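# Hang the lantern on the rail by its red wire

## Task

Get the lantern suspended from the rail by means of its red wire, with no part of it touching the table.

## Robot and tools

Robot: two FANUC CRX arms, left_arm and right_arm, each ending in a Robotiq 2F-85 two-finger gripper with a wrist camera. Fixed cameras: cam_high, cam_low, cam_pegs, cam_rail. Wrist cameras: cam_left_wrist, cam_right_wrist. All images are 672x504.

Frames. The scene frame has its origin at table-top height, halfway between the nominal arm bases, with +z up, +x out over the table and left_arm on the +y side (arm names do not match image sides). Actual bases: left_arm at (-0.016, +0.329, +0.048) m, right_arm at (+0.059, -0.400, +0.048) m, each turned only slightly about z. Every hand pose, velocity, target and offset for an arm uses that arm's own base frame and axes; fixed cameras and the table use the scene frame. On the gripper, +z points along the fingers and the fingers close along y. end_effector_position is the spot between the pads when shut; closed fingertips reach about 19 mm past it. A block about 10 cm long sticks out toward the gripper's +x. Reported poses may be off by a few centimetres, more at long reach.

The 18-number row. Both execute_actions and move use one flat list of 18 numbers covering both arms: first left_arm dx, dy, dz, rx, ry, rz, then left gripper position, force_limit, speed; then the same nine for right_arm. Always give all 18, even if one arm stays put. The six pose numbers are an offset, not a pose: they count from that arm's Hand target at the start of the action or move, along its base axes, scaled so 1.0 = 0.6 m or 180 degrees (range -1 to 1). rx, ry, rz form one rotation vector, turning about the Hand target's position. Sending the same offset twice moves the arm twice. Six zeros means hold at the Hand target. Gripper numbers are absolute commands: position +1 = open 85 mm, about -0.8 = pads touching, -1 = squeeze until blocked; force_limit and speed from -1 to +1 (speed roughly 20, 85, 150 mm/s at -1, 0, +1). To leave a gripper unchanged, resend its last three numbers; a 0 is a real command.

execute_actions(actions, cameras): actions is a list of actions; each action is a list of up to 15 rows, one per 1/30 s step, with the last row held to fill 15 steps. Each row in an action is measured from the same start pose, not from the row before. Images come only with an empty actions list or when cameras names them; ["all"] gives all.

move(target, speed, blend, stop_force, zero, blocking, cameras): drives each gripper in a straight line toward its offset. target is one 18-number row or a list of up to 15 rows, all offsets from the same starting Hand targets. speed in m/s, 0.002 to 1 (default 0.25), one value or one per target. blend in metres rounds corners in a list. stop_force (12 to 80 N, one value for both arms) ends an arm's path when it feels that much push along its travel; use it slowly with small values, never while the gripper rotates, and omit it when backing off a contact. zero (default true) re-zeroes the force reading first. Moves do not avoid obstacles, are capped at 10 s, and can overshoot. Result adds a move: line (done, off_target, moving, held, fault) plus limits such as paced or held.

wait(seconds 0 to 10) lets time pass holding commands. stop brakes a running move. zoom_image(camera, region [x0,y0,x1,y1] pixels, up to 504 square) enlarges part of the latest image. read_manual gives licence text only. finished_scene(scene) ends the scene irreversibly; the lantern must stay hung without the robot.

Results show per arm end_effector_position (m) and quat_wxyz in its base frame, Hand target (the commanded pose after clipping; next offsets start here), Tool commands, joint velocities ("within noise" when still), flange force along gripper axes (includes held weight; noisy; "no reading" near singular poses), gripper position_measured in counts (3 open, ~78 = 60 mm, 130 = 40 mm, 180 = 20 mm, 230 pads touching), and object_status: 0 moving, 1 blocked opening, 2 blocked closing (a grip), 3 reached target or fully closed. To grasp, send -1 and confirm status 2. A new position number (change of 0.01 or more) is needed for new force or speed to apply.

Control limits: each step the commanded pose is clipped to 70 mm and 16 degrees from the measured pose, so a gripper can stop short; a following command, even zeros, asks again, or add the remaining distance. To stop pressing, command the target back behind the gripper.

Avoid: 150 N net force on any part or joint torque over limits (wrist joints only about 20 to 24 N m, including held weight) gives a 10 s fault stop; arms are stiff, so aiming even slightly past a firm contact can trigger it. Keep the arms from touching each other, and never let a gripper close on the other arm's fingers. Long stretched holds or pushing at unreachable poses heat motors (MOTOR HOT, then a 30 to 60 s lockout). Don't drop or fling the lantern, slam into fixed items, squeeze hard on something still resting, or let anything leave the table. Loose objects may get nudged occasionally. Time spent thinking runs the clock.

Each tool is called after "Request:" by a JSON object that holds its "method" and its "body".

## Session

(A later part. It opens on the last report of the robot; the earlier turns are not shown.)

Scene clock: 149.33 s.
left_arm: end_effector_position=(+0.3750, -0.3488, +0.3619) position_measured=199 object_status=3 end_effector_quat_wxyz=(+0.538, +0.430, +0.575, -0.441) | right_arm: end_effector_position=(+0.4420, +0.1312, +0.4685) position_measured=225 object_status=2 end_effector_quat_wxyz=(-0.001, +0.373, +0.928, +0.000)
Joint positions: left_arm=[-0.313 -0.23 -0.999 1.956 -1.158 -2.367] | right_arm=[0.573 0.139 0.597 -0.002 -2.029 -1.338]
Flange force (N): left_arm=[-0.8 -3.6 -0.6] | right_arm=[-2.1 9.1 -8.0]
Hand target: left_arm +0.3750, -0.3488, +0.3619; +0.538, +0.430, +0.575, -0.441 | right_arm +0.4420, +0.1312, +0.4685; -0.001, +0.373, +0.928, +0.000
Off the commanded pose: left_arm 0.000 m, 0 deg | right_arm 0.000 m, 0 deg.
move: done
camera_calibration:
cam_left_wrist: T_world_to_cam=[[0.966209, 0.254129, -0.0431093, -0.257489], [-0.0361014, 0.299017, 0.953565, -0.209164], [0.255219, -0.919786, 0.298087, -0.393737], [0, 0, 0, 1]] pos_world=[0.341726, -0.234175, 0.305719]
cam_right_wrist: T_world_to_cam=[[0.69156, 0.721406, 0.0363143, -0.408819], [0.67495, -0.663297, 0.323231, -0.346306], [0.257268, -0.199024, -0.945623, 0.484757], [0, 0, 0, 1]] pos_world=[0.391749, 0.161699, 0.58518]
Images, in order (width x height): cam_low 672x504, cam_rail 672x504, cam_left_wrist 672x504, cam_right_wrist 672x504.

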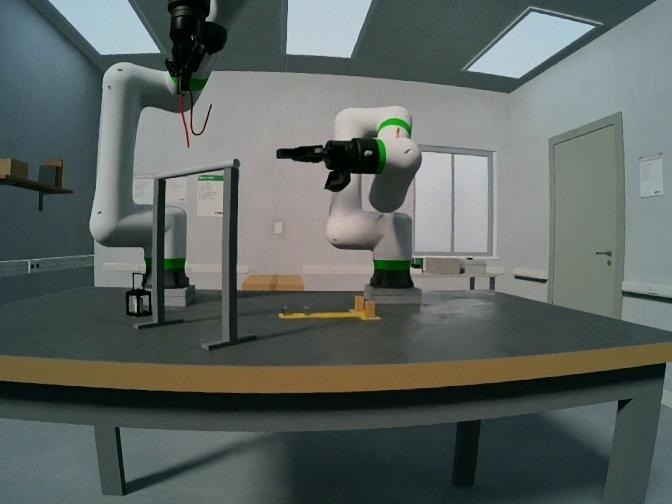

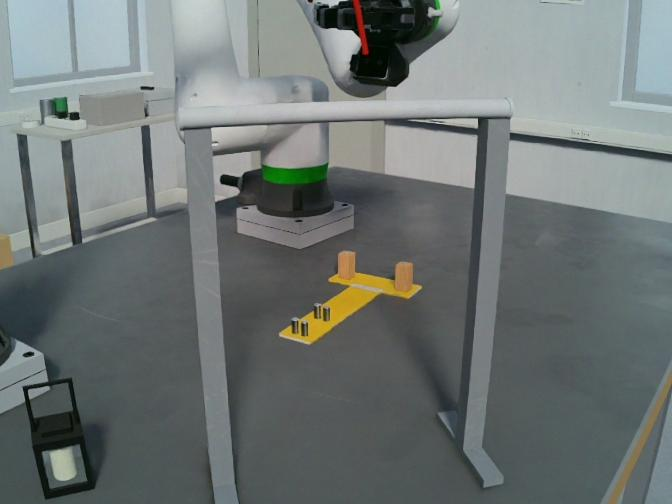

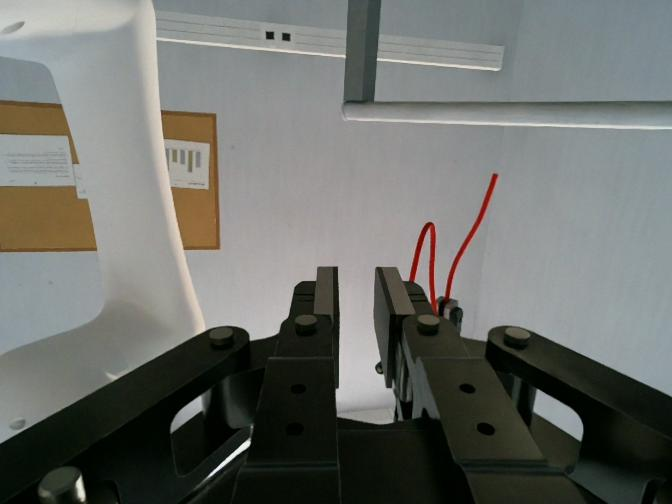

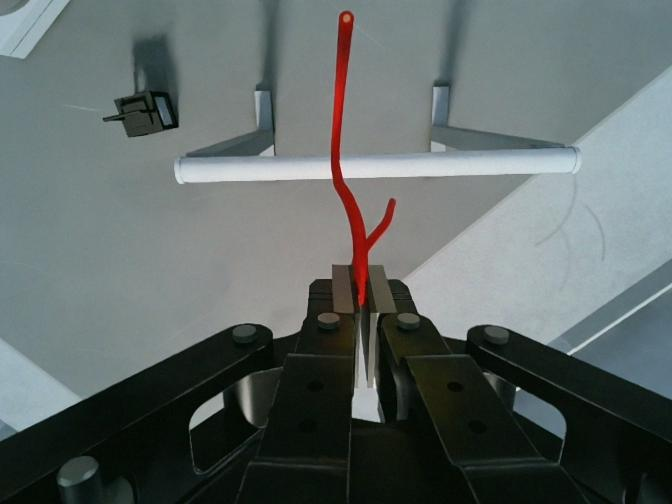

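Request:
{"method": "move", "body": {"target": [[0,0,0,0,0,0,-0.55,0,-0.8,0.009,-0.0087,0,0,0,0,-1,0.2,-1],[0,0,0,0,0,0,-0.55,0,-0.8,0.009,-0.0087,-0.12,0,0,0,-1,0.2,-1]], "speed": 0.06, "stop_force": 12, "cameras": ["cam_left_wrist","cam_low","cam_rail","cam_right_wrist"]}}

Request:
{"method": "zoom_image", "body": {"camera": "cam_right_wrist", "region": [220, 0, 560, 340]}}

Request:
{"method": "zoom_image", "body": {"camera": "cam_left_wrist", "region": [340, 80, 580, 320]}}

Request:
{"method": "zoom_image", "body": {"camera": "cam_low", "region": [140, 80, 280, 200]}}

Scene clock: 152.00 s.
left_arm: end_effector_position=(+0.3750, -0.3488, +0.3619) position_measured=199 object_status=3 end_effector_quat_wxyz=(+0.538, +0.430, +0.575, -0.441) | right_arm: end_effector_position=(+0.4474, +0.1260, +0.3965) position_measured=225 object_status=2 end_effector_quat_wxyz=(-0.001, +0.373, +0.928, +0.000)
Joint positions: left_arm=[-0.313 -0.23 -0.999 1.956 -1.158 -2.367] | right_arm=[0.557 0.079 0.35 -0.002 -1.843 -1.321]
Flange force (N): left_arm=[-0.8 -3.7 -1.4] | right_arm=[-1.9 8.2 -5.4]
Hand target: left_arm +0.3750, -0.3488, +0.3619; +0.538, +0.430, +0.575, -0.441 | right_arm +0.4474, +0.1260, +0.3965; -0.001, +0.373, +0.928, +0.000
Off the commanded pose: left_arm 0.000 m, 0 deg | right_arm 0.000 m, 0 deg.
move: done
camera_calibration:
cam_left_wrist: T_world_to_cam=[[0.966209, 0.254129, -0.0431093, -0.257489], [-0.0361014, 0.299017, 0.953565, -0.209164], [0.255219, -0.919786, 0.298087, -0.393737], [0, 0, 0, 1]] pos_world=[0.341726, -0.234175, 0.305719]
cam_right_wrist: T_world_to_cam=[[0.691513, 0.721451, 0.0362921, -0.406161], [0.675041, -0.663281, 0.323076, -0.330053], [0.257155, -0.198912, -0.945677, 0.414208], [0, 0, 0, 1]] pos_world=[0.39715, 0.156499, 0.51308]
Images, in order (width x height): cam_low 672x504, cam_rail 672x504, cam_left_wrist 672x504, cam_right_wrist 672x504.

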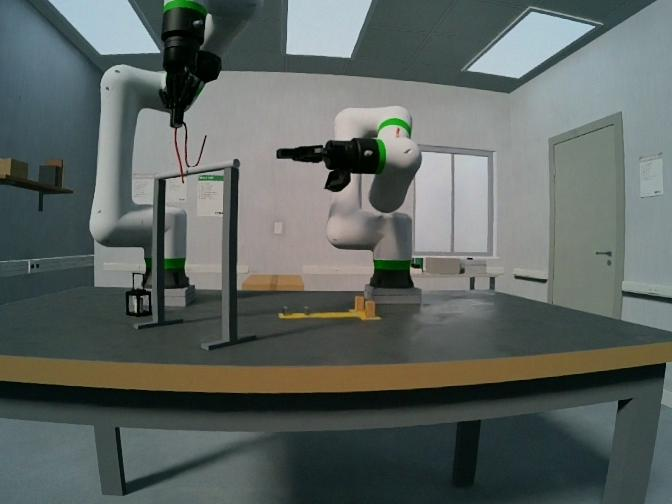

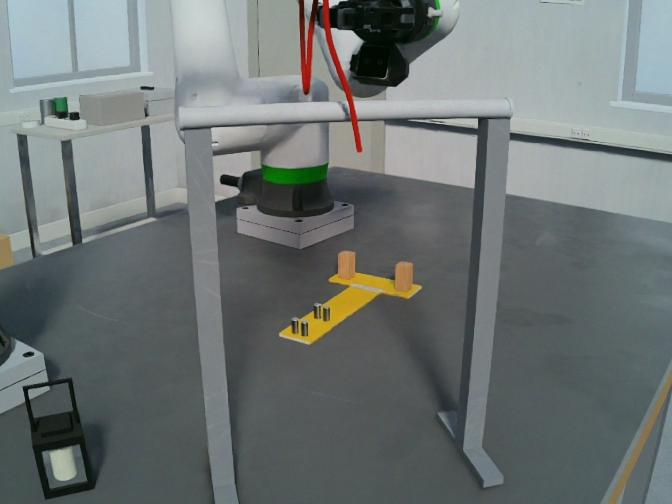

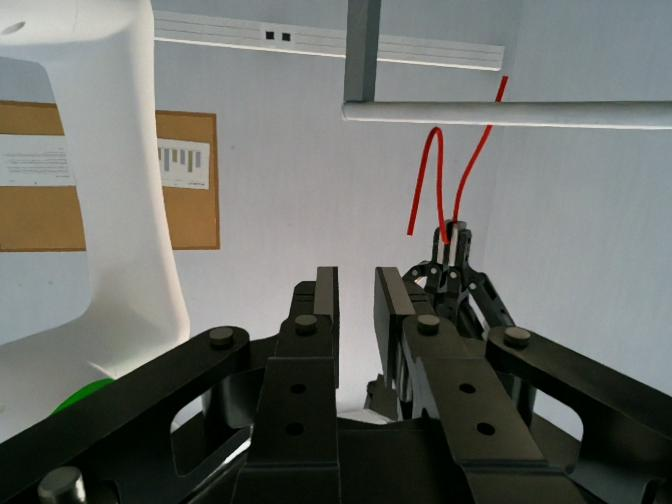

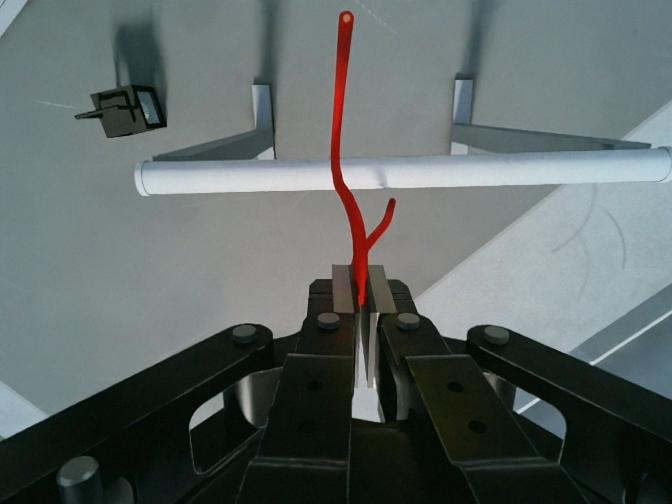

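Scaled by 1.482 from the camera's 672x504 image, which has a finer 960x720 frame.

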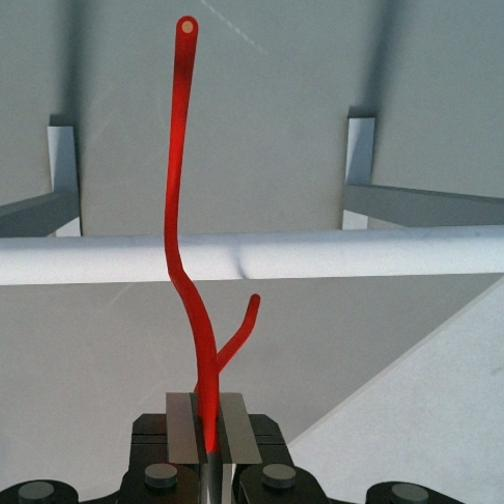

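Scaled by 2.100 from the camera's 672x504 image, which has a finer 960x720 frame.

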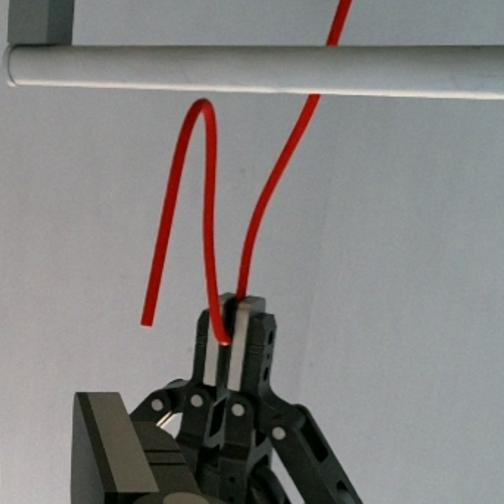

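Scaled by 3.600 from the camera's 672x504 image, which has a finer 960x720 frame.

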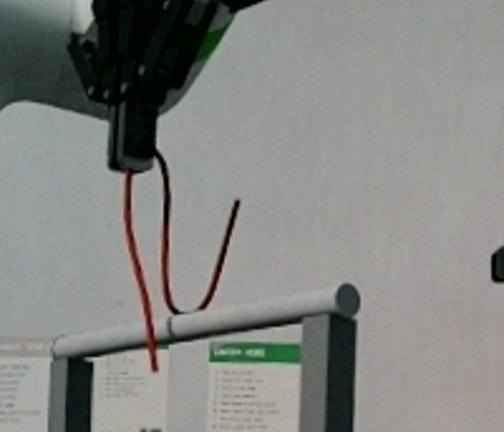

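Request:
{"method": "move", "body": {"target": [[0,0,0,0,0,0,-0.55,0,-0.8,-0.006,0.006,-0.04,0,0,0,-1,0.2,-1],[0,0,0,0,0,0,-0.55,0,-0.8,-0.0108,0.0105,-0.105,0,0,0,-1,0.2,-1]], "speed": 0.05, "stop_force": 12, "cameras": ["cam_left_wrist","cam_low","cam_rail","cam_right_wrist"]}}

Request:
{"method": "zoom_image", "body": {"camera": "cam_right_wrist", "region": [220, 0, 560, 340]}}

Request:
{"method": "zoom_image", "body": {"camera": "cam_left_wrist", "region": [340, 0, 580, 240]}}

Request:
{"method": "zoom_image", "body": {"camera": "cam_low", "region": [140, 80, 280, 200]}}

Scene clock: 154.60 s.
left_arm: end_effector_position=(+0.3750, -0.3488, +0.3619) position_measured=199 object_status=3 end_effector_quat_wxyz=(+0.538, +0.430, +0.575, -0.441) | right_arm: end_effector_position=(+0.4409, +0.1323, +0.3334) position_measured=225 object_status=2 end_effector_quat_wxyz=(-0.001, +0.373, +0.928, +0.000)
Joint positions: left_arm=[-0.313 -0.23 -0.999 1.956 -1.158 -2.367] | right_arm=[0.576 0.036 0.156 -0.002 -1.691 -1.341]
Flange force (N): left_arm=[-0.9 -3.9 -1.6] | right_arm=[-1.3 7.7 -4.1]
Hand target: left_arm +0.3750, -0.3488, +0.3619; +0.538, +0.430, +0.575, -0.441 | right_arm +0.4409, +0.1323, +0.3335; -0.001, +0.373, +0.928, +0.000
Off the commanded pose: left_arm 0.000 m, 0 deg | right_arm 0.000 m, 0 deg.
move: done
camera_calibration:
cam_left_wrist: T_world_to_cam=[[0.966209, 0.254129, -0.0431093, -0.257489], [-0.0361014, 0.299017, 0.953565, -0.209164], [0.255219, -0.919786, 0.298087, -0.393737], [0, 0, 0, 1]] pos_world=[0.341726, -0.234175, 0.305719]
cam_right_wrist: T_world_to_cam=[[0.691563, 0.721403, 0.0363159, -0.404019], [0.67499, -0.663333, 0.323074, -0.301038], [0.257156, -0.198913, -0.945677, 0.357575], [0, 0, 0, 1]] pos_world=[0.390649, 0.162899, 0.45008]
Images, in order (width x height): cam_low 672x504, cam_rail 672x504, cam_left_wrist 672x504, cam_right_wrist 672x504.

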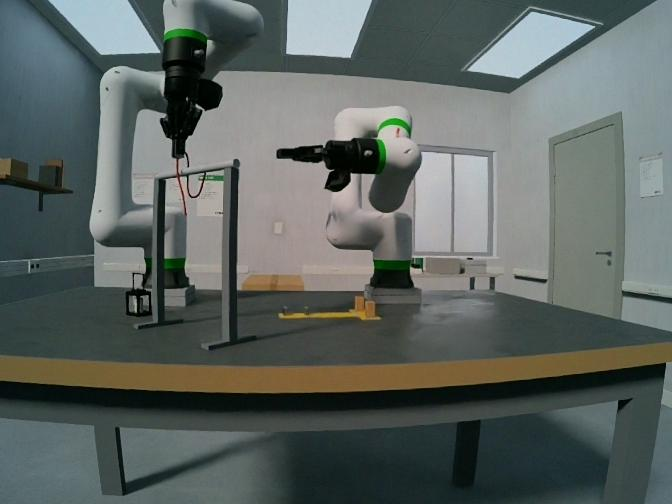

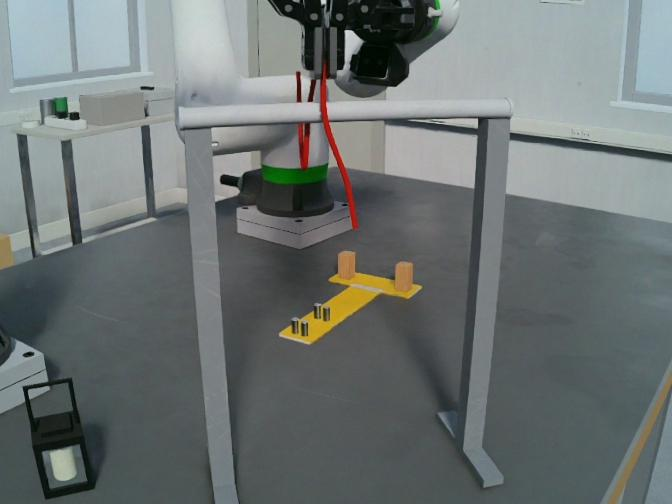

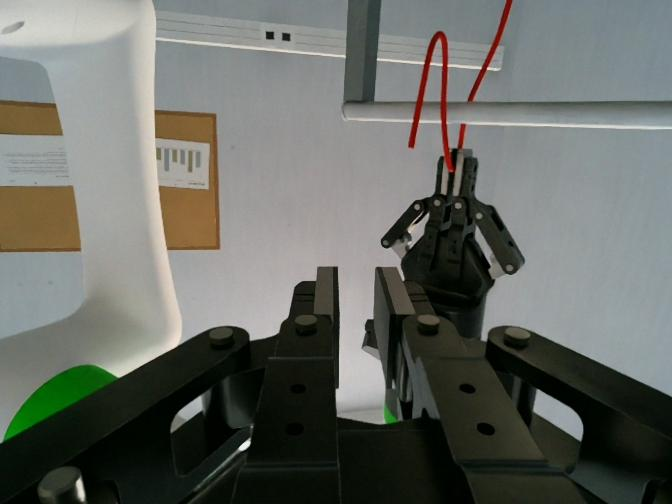

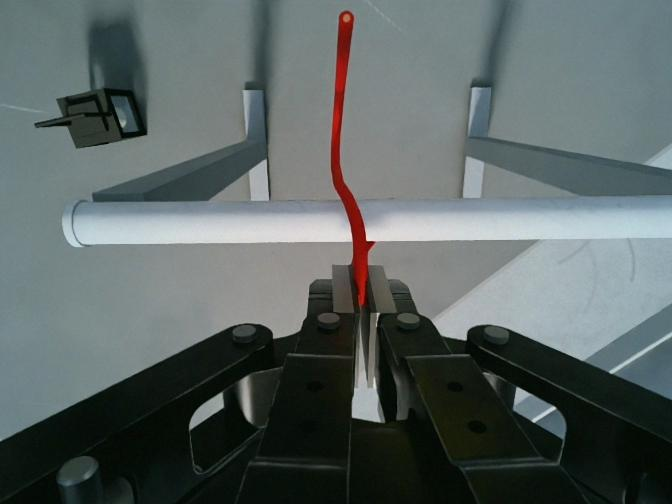

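Scaled by 1.482 from the camera's 672x504 image, which has a finer 960x720 frame.

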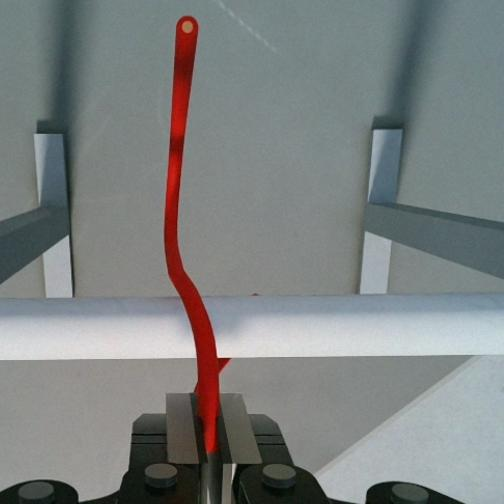

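Scaled by 2.100 from the camera's 672x504 image, which has a finer 960x720 frame.

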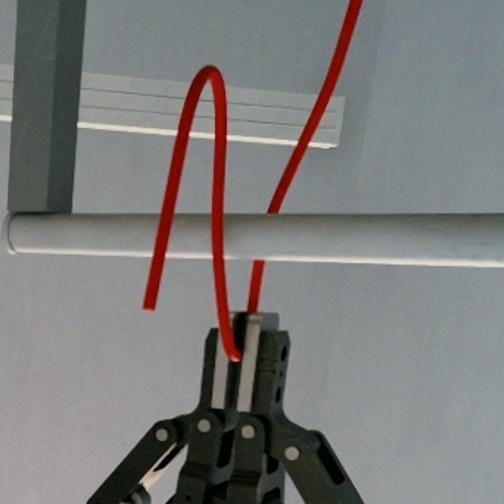

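Scaled by 3.600 from the camera's 672x504 image, which has a finer 960x720 frame.

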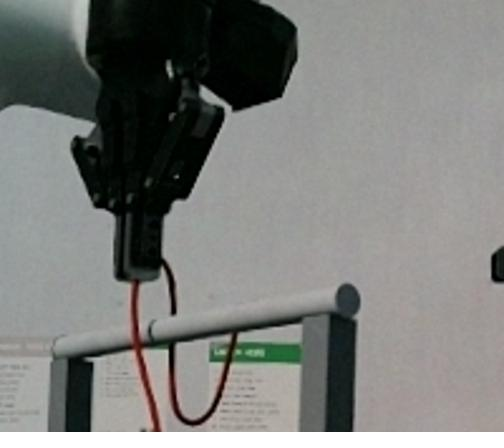

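Request:
{"method": "move", "body": {"target": [0,0,0,0,0,0,-0.55,0,-0.8,0,0,-0.045,0,0,0,-1,0.2,-1], "speed": 0.03, "stop_force": 12, "cameras": ["cam_right_wrist","cam_left_wrist","cam_low"]}}

Request:
{"method": "zoom_image", "body": {"camera": "cam_left_wrist", "region": [340, 0, 580, 240]}}

Request:
{"method": "zoom_image", "body": {"camera": "cam_low", "region": [140, 80, 280, 200]}}

Scene clock: 156.33 s.
left_arm: end_effector_position=(+0.3750, -0.3488, +0.3619) position_measured=199 object_status=3 end_effector_quat_wxyz=(+0.538, +0.430, +0.575, -0.441) | right_arm: end_effector_position=(+0.4410, +0.1322, +0.3070) position_measured=225 object_status=2 end_effector_quat_wxyz=(-0.001, +0.373, +0.928, +0.001)
Joint positions: left_arm=[-0.313 -0.23 -0.999 1.956 -1.158 -2.367] | right_arm=[0.576 0.03 0.088 -0.002 -1.628 -1.341]
Flange force (N): left_arm=[-0.6 -3.8 -0.9] | right_arm=[0.2 7.2 -17.2]
Hand target: left_arm +0.3750, -0.3488, +0.3619; +0.538, +0.430, +0.575, -0.441 | right_arm +0.4410, +0.1323, +0.3070; -0.001, +0.373, +0.928, +0.001 (not the last commanded pose)
Off the commanded pose: left_arm 0.000 m, 0 deg | right_arm 0.001 m, 0 deg.
move: contact (right_arm)
camera_calibration:
cam_left_wrist: T_world_to_cam=[[0.966209, 0.254129, -0.0431093, -0.257489], [-0.0361014, 0.299017, 0.953565, -0.209164], [0.255219, -0.919786, 0.298087, -0.393737], [0, 0, 0, 1]] pos_world=[0.341726, -0.234175, 0.305719]
cam_right_wrist: T_world_to_cam=[[0.691662, 0.721298, 0.0365124, -0.403092], [0.674774, -0.663417, 0.323355, -0.292594], [0.257458, -0.199015, -0.945573, 0.332444], [0, 0, 0, 1]] pos_world=[0.390648, 0.162799, 0.42368]
Images, in order (width x height): cam_low 672x504, cam_left_wrist 672x504, cam_right_wrist 672x504.

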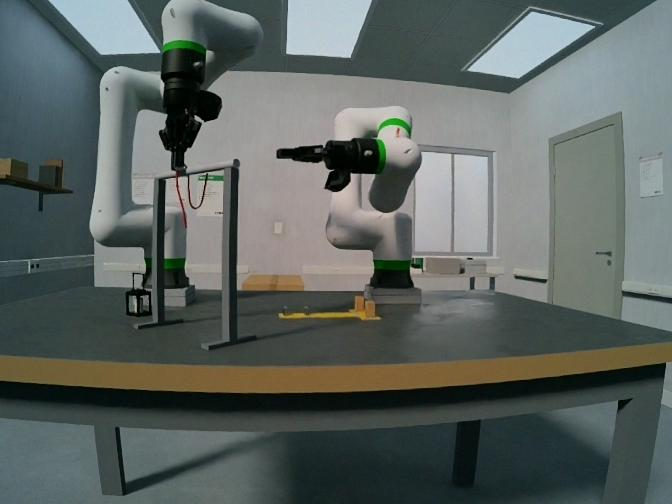

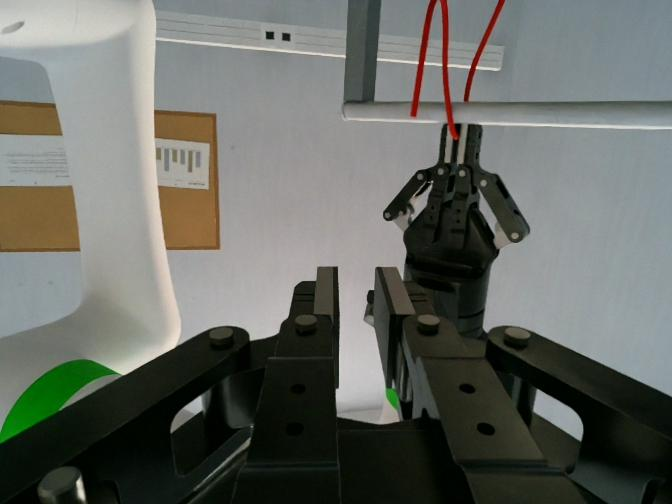

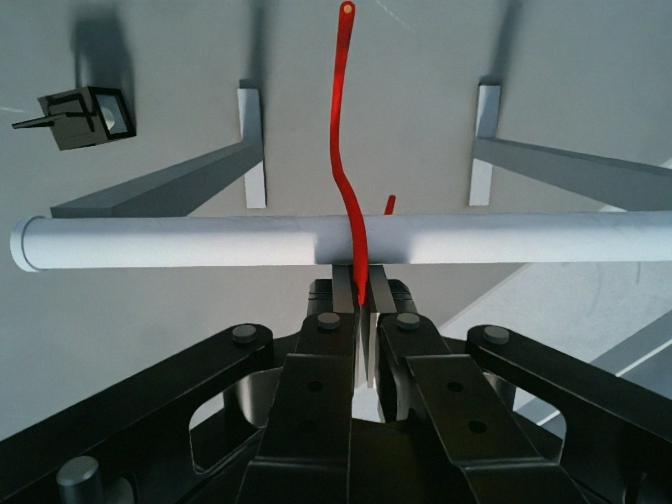

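Scaled by 2.100 from the camera's 672x504 image, which has a finer 960x720 frame.

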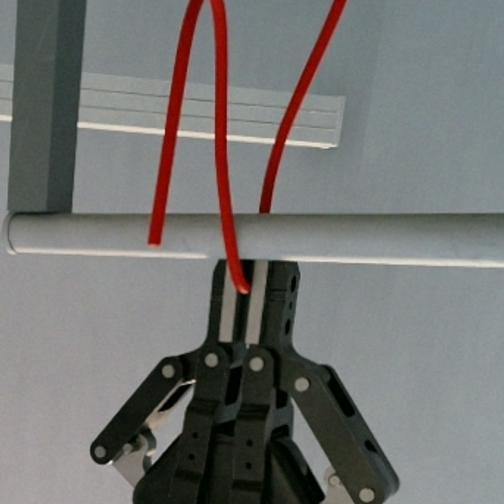

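Scaled by 3.600 from the camera's 672x504 image, which has a finer 960x720 frame.

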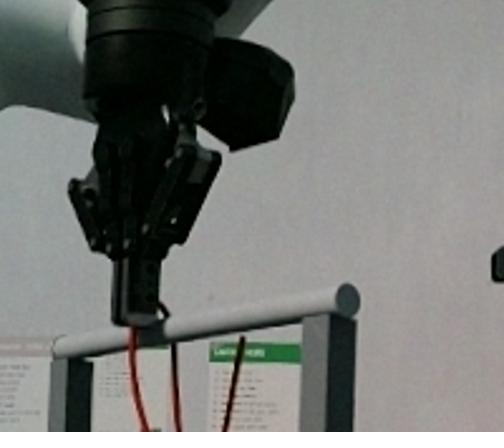

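Request:
{"method": "move", "body": {"target": [[0,0,0,0,0,0,-0.55,0,-0.8,0,0,0.005,0,0,0,-1,0.2,-1],[0,0,0,0,0,0,-0.55,0,-0.8,0,0,0.005,0,0,0,-0.3,0.2,-1],[0,0,0,0,0,0,-0.55,0,-0.8,0,0,0.15,0,0,0,-0.3,0.2,-1]], "speed": 0.06, "cameras": ["cam_right_wrist","cam_left_wrist","cam_low","cam_rail"]}}

Request:
{"method": "zoom_image", "body": {"camera": "cam_low", "region": [140, 120, 280, 240]}}

Scene clock: 160.43 s.
left_arm: end_effector_position=(+0.3750, -0.3488, +0.3619) position_measured=199 object_status=3 end_effector_quat_wxyz=(+0.538, +0.430, +0.575, -0.441) | right_arm: end_effector_position=(+0.4410, +0.1323, +0.3970) position_measured=167 object_status=3 end_effector_quat_wxyz=(-0.001, +0.373, +0.928, +0.000)
Joint positions: left_arm=[-0.313 -0.23 -0.999 1.956 -1.158 -2.367] | right_arm=[0.577 0.067 0.339 -0.002 -1.843 -1.341]
Flange force (N): left_arm=[-1.0 -3.4 -1.0] | right_arm=[-1.6 7.4 -4.9]
Hand target: left_arm +0.3750, -0.3488, +0.3619; +0.538, +0.430, +0.575, -0.441 | right_arm +0.4410, +0.1323, +0.3970; -0.001, +0.373, +0.928, +0.001
Off the commanded pose: left_arm 0.000 m, 0 deg | right_arm 0.000 m, 0 deg.
move: done
camera_calibration:
cam_left_wrist: T_world_to_cam=[[0.966209, 0.254129, -0.0431093, -0.257489], [-0.0361014, 0.299017, 0.953565, -0.209164], [0.255219, -0.919786, 0.298087, -0.393737], [0, 0, 0, 1]] pos_world=[0.341726, -0.234175, 0.305719]
cam_right_wrist: T_world_to_cam=[[0.691629, 0.721334, 0.0364222, -0.406395], [0.6748, -0.663344, 0.32345, -0.321835], [0.257476, -0.19913, -0.945544, 0.417518], [0, 0, 0, 1]] pos_world=[0.390748, 0.162799, 0.513681]
Images, in order (width x height): cam_low 672x504, cam_rail 672x504, cam_left_wrist 672x504, cam_right_wrist 672x504.

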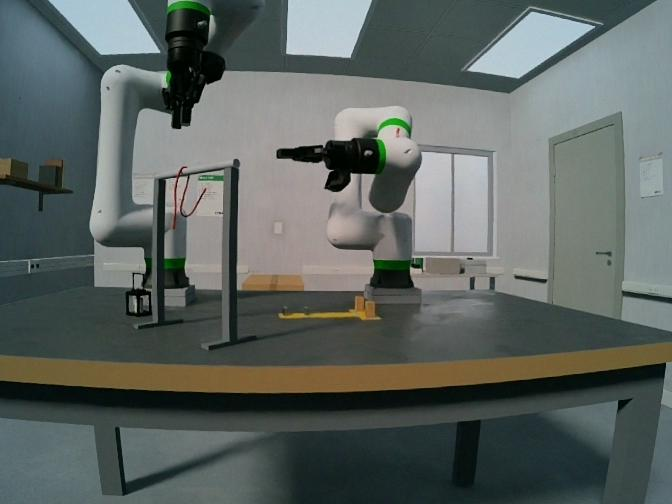

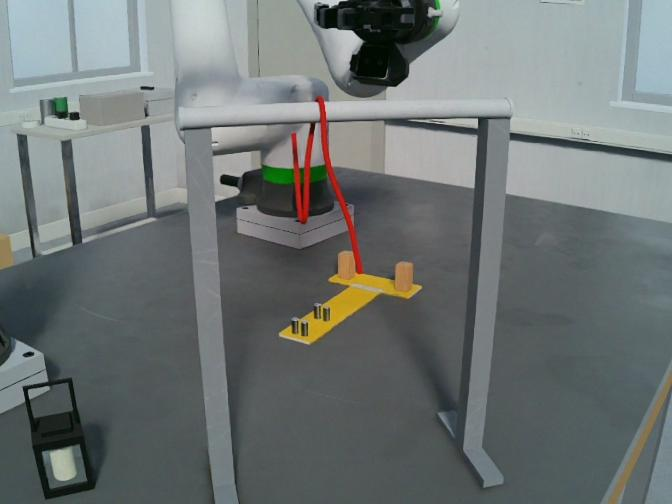

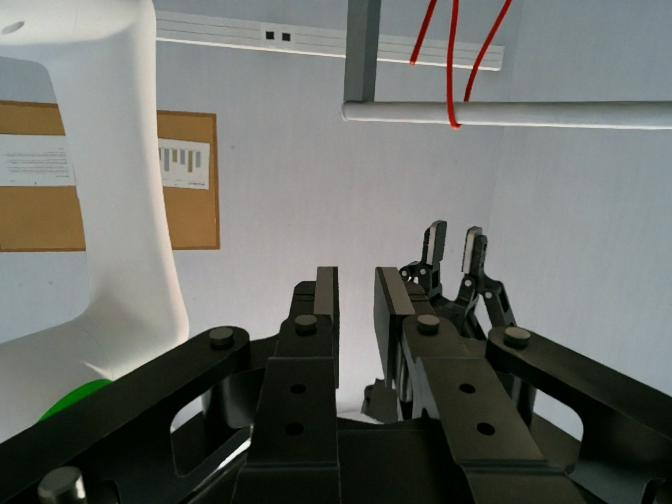

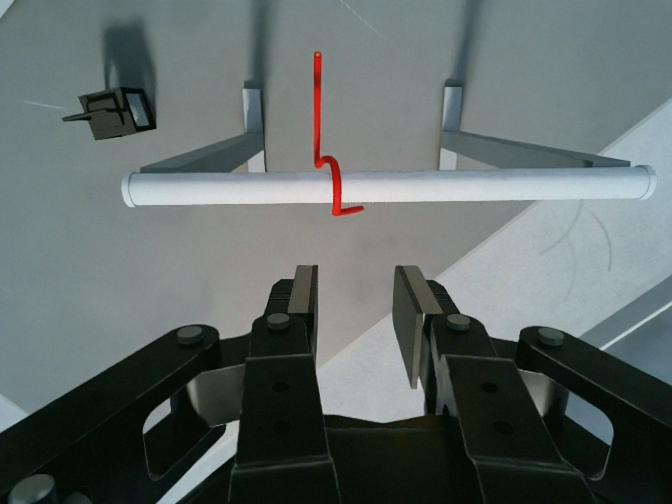

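Scaled by 3.600 from the camera's 672x504 image, which has a finer 960x720 frame.

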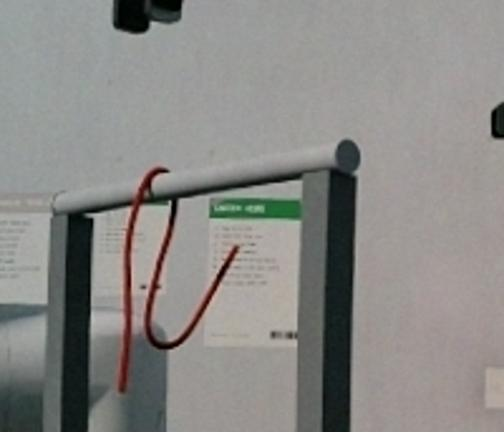

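Request:
{"method": "move", "body": {"target": [-0.12,-0.12,-0.1,-0.12,0.485,0.016,-0.5,0,-0.8,0.033,0.05,0.16,0,0,0,-0.3,0.2,-1], "speed": 0.5}}

Request:
{"method": "move", "body": {"target": [0,0,0,-0.12,0.485,0.016,-0.5,0,-0.8,0,0,0,0,0,0,-0.3,0.2,-1], "speed": 0.5}}

Request:
{"method": "move", "body": {"target": [0,0,0,0.49,0.1,0,-0.5,0,-0.8,0,0,0,0,0,0,-0.3,0.2,-1], "speed": 0.5, "cameras": ["cam_right_wrist","cam_rail","cam_high"]}}

Scene clock: 163.23 s.
left_arm: end_effector_position=(+0.3030, -0.4208, +0.3019) position_measured=192 object_status=3 end_effector_quat_wxyz=(+0.069, -0.103, +0.711, -0.692) | right_arm: end_effector_position=(+0.4608, +0.1623, +0.4930) position_measured=167 object_status=3 end_effector_quat_wxyz=(-0.001, +0.373, +0.928, +0.001)
Joint positions: left_arm=[-0.926 -0.277 -1.094 2.599 -0.859 -1.164] | right_arm=[0.607 0.256 0.804 -0.002 -2.119 -1.372]
Flange force (N): left_arm=no reading | right_arm=[-2.8 11.1 -10.3]
Hand target: left_arm +0.3030, -0.4208, +0.3019; +0.069, -0.103, +0.711, -0.692 | right_arm +0.4608, +0.1623, +0.4930; -0.001, +0.373, +0.928, +0.001
Off the commanded pose: left_arm 0.000 m, 0 deg | right_arm 0.000 m, 0 deg.
move: done

Scene clock: 165.57 s.
left_arm: end_effector_position=(+0.3029, -0.4208, +0.3019) position_measured=192 object_status=3 end_effector_quat_wxyz=(+0.441, +0.575, -0.430, +0.538) | right_arm: end_effector_position=(+0.4608, +0.1623, +0.4930) position_measured=167 object_status=3 end_effector_quat_wxyz=(-0.001, +0.373, +0.928, +0.001)
Joint positions: left_arm=[-0.925 -0.277 -1.094 2.597 -0.859 0.407] | right_arm=[0.607 0.256 0.804 -0.002 -2.119 -1.372]
Flange force (N): left_arm=no reading | right_arm=[-3.1 11.5 -10.9]
Hand target: left_arm +0.3030, -0.4208, +0.3019; +0.441, +0.575, -0.430, +0.538 | right_arm +0.4608, +0.1623, +0.4930; -0.001, +0.373, +0.928, +0.001
Off the commanded pose: left_arm 0.000 m, 0 deg | right_arm 0.000 m, 0 deg.
move: done

Scene clock: 168.67 s.
left_arm: end_effector_position=(+0.3030, -0.4208, +0.3019) position_measured=192 object_status=3 end_effector_quat_wxyz=(-0.026, +0.788, -0.615, +0.001) | right_arm: end_effector_position=(+0.4608, +0.1623, +0.4930) position_measured=167 object_status=3 end_effector_quat_wxyz=(-0.001, +0.373, +0.928, +0.001)
Joint positions: left_arm=[-0.726 0.189 0.266 -0.053 -1.649 2.539] | right_arm=[0.607 0.256 0.804 -0.002 -2.119 -1.372]
Flange force (N): left_arm=[-3.2 1.7 1.6] | right_arm=[-3.4 12.5 -11.7]
Hand target: left_arm +0.3030, -0.4208, +0.3019; -0.026, +0.788, -0.615, +0.001 | right_arm +0.4608, +0.1623, +0.4930; -0.001, +0.373, +0.928, +0.001
Off the commanded pose: left_arm 0.000 m, 0 deg | right_arm 0.000 m, 0 deg.
move: done; limits=paced
camera_calibration:
cam_right_wrist: T_world_to_cam=[[0.691681, 0.721282, 0.0364475, -0.445252], [0.674789, -0.663432, 0.323291, -0.346229], [0.257365, -0.19902, -0.945597, 0.509222], [0, 0, 0, 1]] pos_world=[0.410548, 0.192799, 0.60968]
Images, in order (width x height): cam_high 672x504, cam_rail 672x504, cam_right_wrist 672x504.

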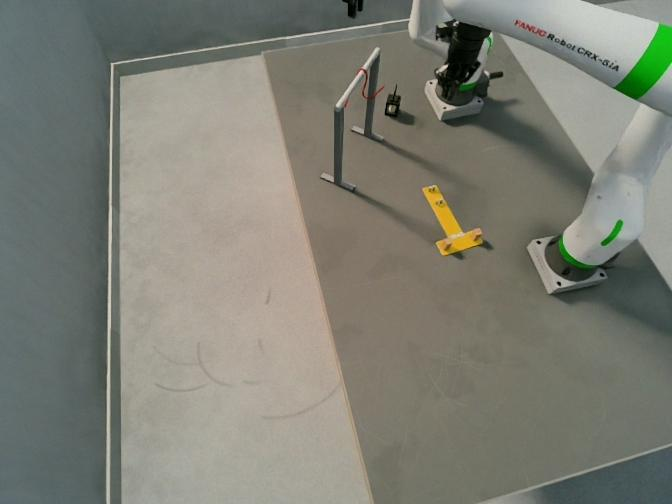

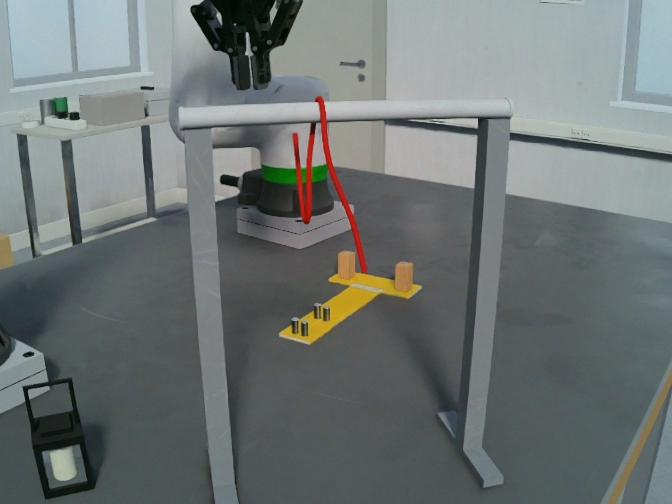

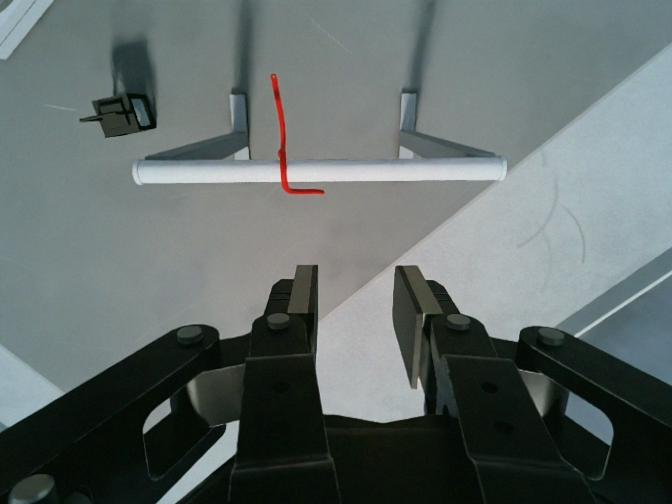

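Request:
{"method": "move", "body": {"target": [[0.03,0.1,-0.05,-0.365,-0.2335,0.179,0.33,0,0,0,0,0,0,0,0,-0.3,0.2,-1],[-0.11,-0.31,-0.26,-0.365,-0.2335,0.179,0.33,0,0,0,0,0,0,0,0,-0.3,0.2,-1]], "speed": 0.35, "cameras": ["cam_left_wrist","cam_right_wrist","cam_high"]}}

Scene clock: 173.83 s.
left_arm: end_effector_position=(+0.2370, -0.6068, +0.1459) position_measured=87 object_status=3 end_effector_quat_wxyz=(+0.187, +0.755, -0.244, +0.579) | right_arm: end_effector_position=(+0.4608, +0.1623, +0.4930) position_measured=167 object_status=3 end_effector_quat_wxyz=(-0.001, +0.373, +0.928, +0.001)
Joint positions: left_arm=[-1.408 0.356 -0.767 0.934 1.012 2.773] | right_arm=[0.607 0.256 0.804 -0.002 -2.119 -1.372]
Flange force (N): left_arm=[1.4 -2.0 -2.0] | right_arm=[-3.3 10.5 -10.4]
Hand target: left_arm +0.2370, -0.6068, +0.1459; +0.187, +0.755, -0.244, +0.579 | right_arm +0.4608, +0.1623, +0.4930; -0.001, +0.373, +0.928, +0.001
Off the commanded pose: left_arm 0.000 m, 0 deg | right_arm 0.000 m, 0 deg.
move: done; limits=paced
camera_calibration:
cam_left_wrist: T_world_to_cam=[[-0.595501, -0.803353, 0.00165845, -0.346073], [-0.452867, 0.33399, -0.826657, 0.448715], [0.663543, -0.493027, -0.562704, -0.243589], [0, 0, 0, 1]] pos_world=[0.158753, -0.547981, 0.234438]
cam_right_wrist: T_world_to_cam=[[0.691681, 0.721282, 0.0364475, -0.445252], [0.674789, -0.663432, 0.323291, -0.346229], [0.257365, -0.19902, -0.945597, 0.509222], [0, 0, 0, 1]] pos_world=[0.410548, 0.192799, 0.60968]
Images, in order (width x height): cam_high 672x504, cam_left_wrist 672x504, cam_right_wrist 672x504.

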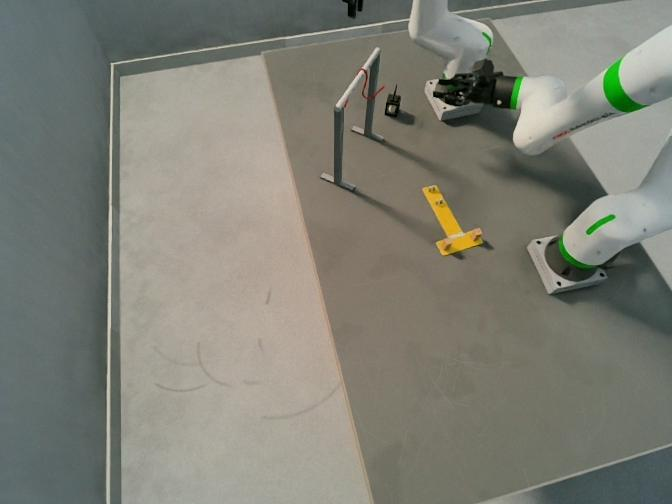

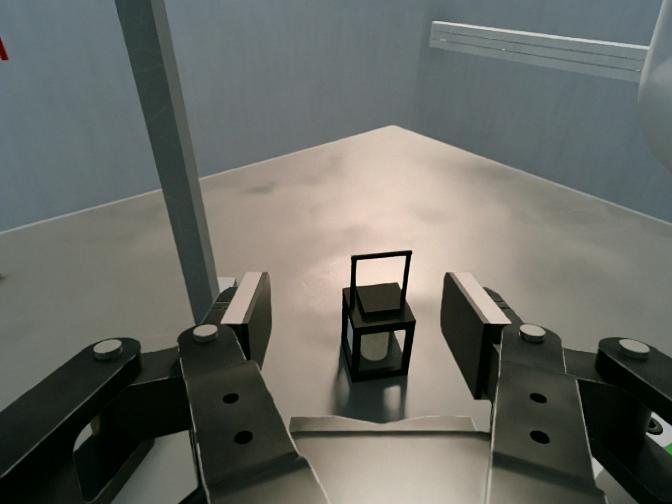

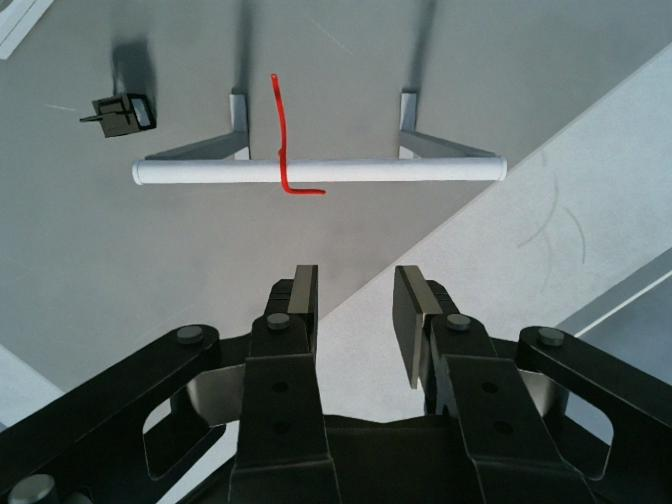

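Request:
{"method": "move", "body": {"target": [[0.0233,-0.0817,-0.2,0,0,0,0.45,0,0,0,0,0,0,0,0,-0.3,0.2,-1]], "speed": 0.15, "cameras": ["cam_left_wrist","cam_rail"]}}

Scene clock: 175.93 s.
left_arm: end_effector_position=(+0.2509, -0.6559, +0.0259) position_measured=72 object_status=3 end_effector_quat_wxyz=(+0.187, +0.755, -0.244, +0.579) | right_arm: end_effector_position=(+0.4608, +0.1623, +0.4930) position_measured=167 object_status=3 end_effector_quat_wxyz=(-0.001, +0.373, +0.928, +0.001)
Joint positions: left_arm=[-1.371 0.707 -0.597 0.817 1.118 2.941] | right_arm=[0.607 0.256 0.804 -0.002 -2.119 -1.372]
Flange force (N): left_arm=[1.3 -0.6 -1.2] | right_arm=[-2.9 11.7 -11.2]
Hand target: left_arm +0.2509, -0.6559, +0.0259; +0.187, +0.755, -0.244, +0.579 | right_arm +0.4608, +0.1623, +0.4930; -0.001, +0.373, +0.928, +0.001
Off the commanded pose: left_arm 0.000 m, 0 deg | right_arm 0.000 m, 0 deg.
move: done
camera_calibration:
cam_left_wrist: T_world_to_cam=[[-0.595585, -0.80329, 0.00175392, -0.376941], [-0.452887, 0.33398, -0.82665, 0.372251], [0.663455, -0.493135, -0.562713, -0.344659], [0, 0, 0, 1]] pos_world=[0.172753, -0.59708, 0.114439]
Images, in order (width x height): cam_rail 672x504, cam_left_wrist 672x504.

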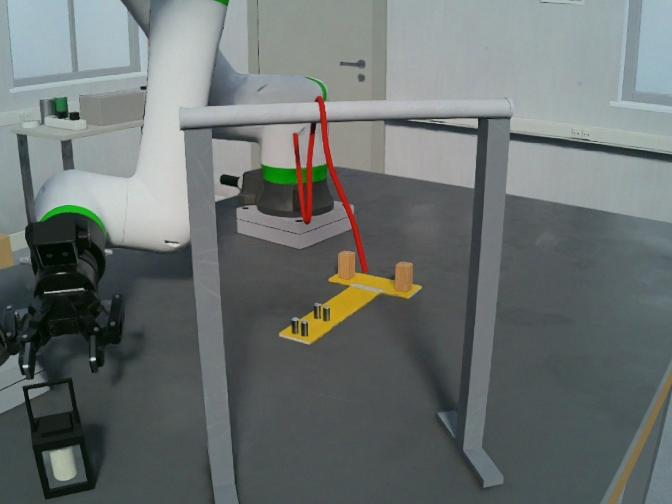

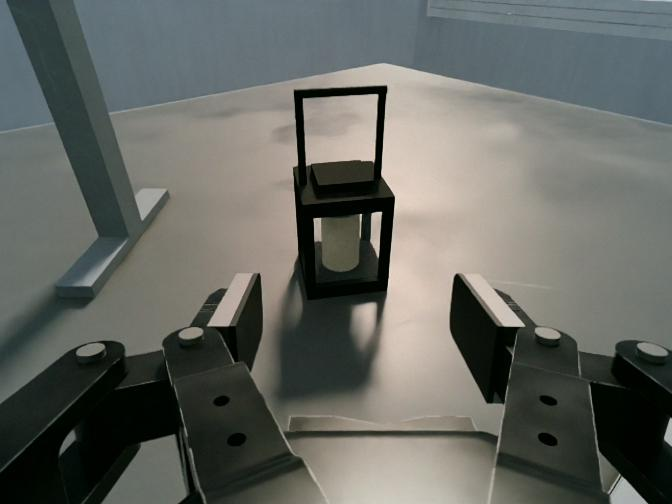

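Request:
{"method": "move", "body": {"target": [[0.003,0.004,-0.06,0,0,0,0.45,0,0,0,0,0,0,0,0,-0.3,0.2,-1],[0.1667,-0.115,-0.06,0,0,0,0.45,0,0,0,0,0,0,0,0,-0.3,0.2,-1]], "speed": 0.08, "stop_force": 15, "cameras": ["cam_left_wrist","cam_rail"]}}

Scene clock: 177.37 s.
left_arm: end_effector_position=(+0.2513, -0.6552, +0.0176) position_measured=72 object_status=3 end_effector_quat_wxyz=(+0.187, +0.755, -0.244, +0.579) | right_arm: end_effector_position=(+0.4608, +0.1623, +0.4930) position_measured=167 object_status=3 end_effector_quat_wxyz=(-0.001, +0.373, +0.928, +0.001)
Joint positions: left_arm=[-1.368 0.726 -0.593 0.809 1.128 2.953] | right_arm=[0.607 0.256 0.804 -0.002 -2.119 -1.372]
Flange force (N): left_arm=[2.4 -0.1 -1.8] | right_arm=[-3.1 11.2 -10.0]
Hand target: left_arm +0.2513, -0.6552, +0.0176; +0.187, +0.755, -0.244, +0.579 (not the last commanded pose) | right_arm +0.4608, +0.1623, +0.4930; -0.001, +0.373, +0.928, +0.001
Off the commanded pose: left_arm 0.125 m, 0 deg | right_arm 0.000 m, 0 deg.
move: held (left_arm; a check stopped the path); path passed 0 of 2 targets; limits=held
pose unreachable (left arm): on one or more control steps of this call, first in action 0 (counted from 0), this arm could not follow its commanded pose, so it was not sent that pose on those steps. It may still have moved: this result reports where it is.
cause: moving toward the commanded pose would bring a part of the arm too close to another arm (this arm's gripper and the right arm's base or mounting, 6 mm apart when this arm was first held).
camera_calibration:
cam_left_wrist: T_world_to_cam=[[-0.595497, -0.803356, 0.00162959, -0.376167], [-0.453017, 0.334127, -0.82652, 0.365435], [0.663445, -0.492928, -0.562905, -0.349105], [0, 0, 0, 1]] pos_world=[0.173153, -0.596381, 0.106139]
Images, in order (width x height): cam_rail 672x504, cam_left_wrist 672x504.

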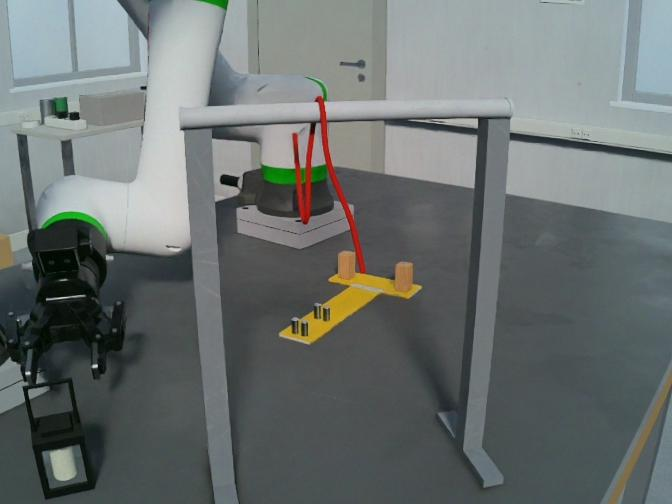

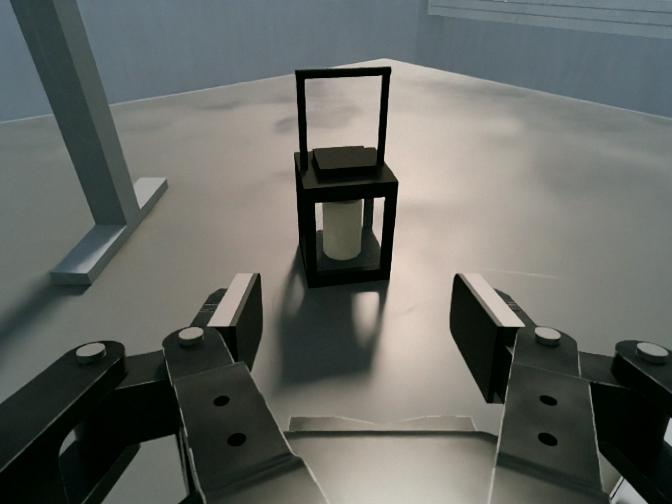

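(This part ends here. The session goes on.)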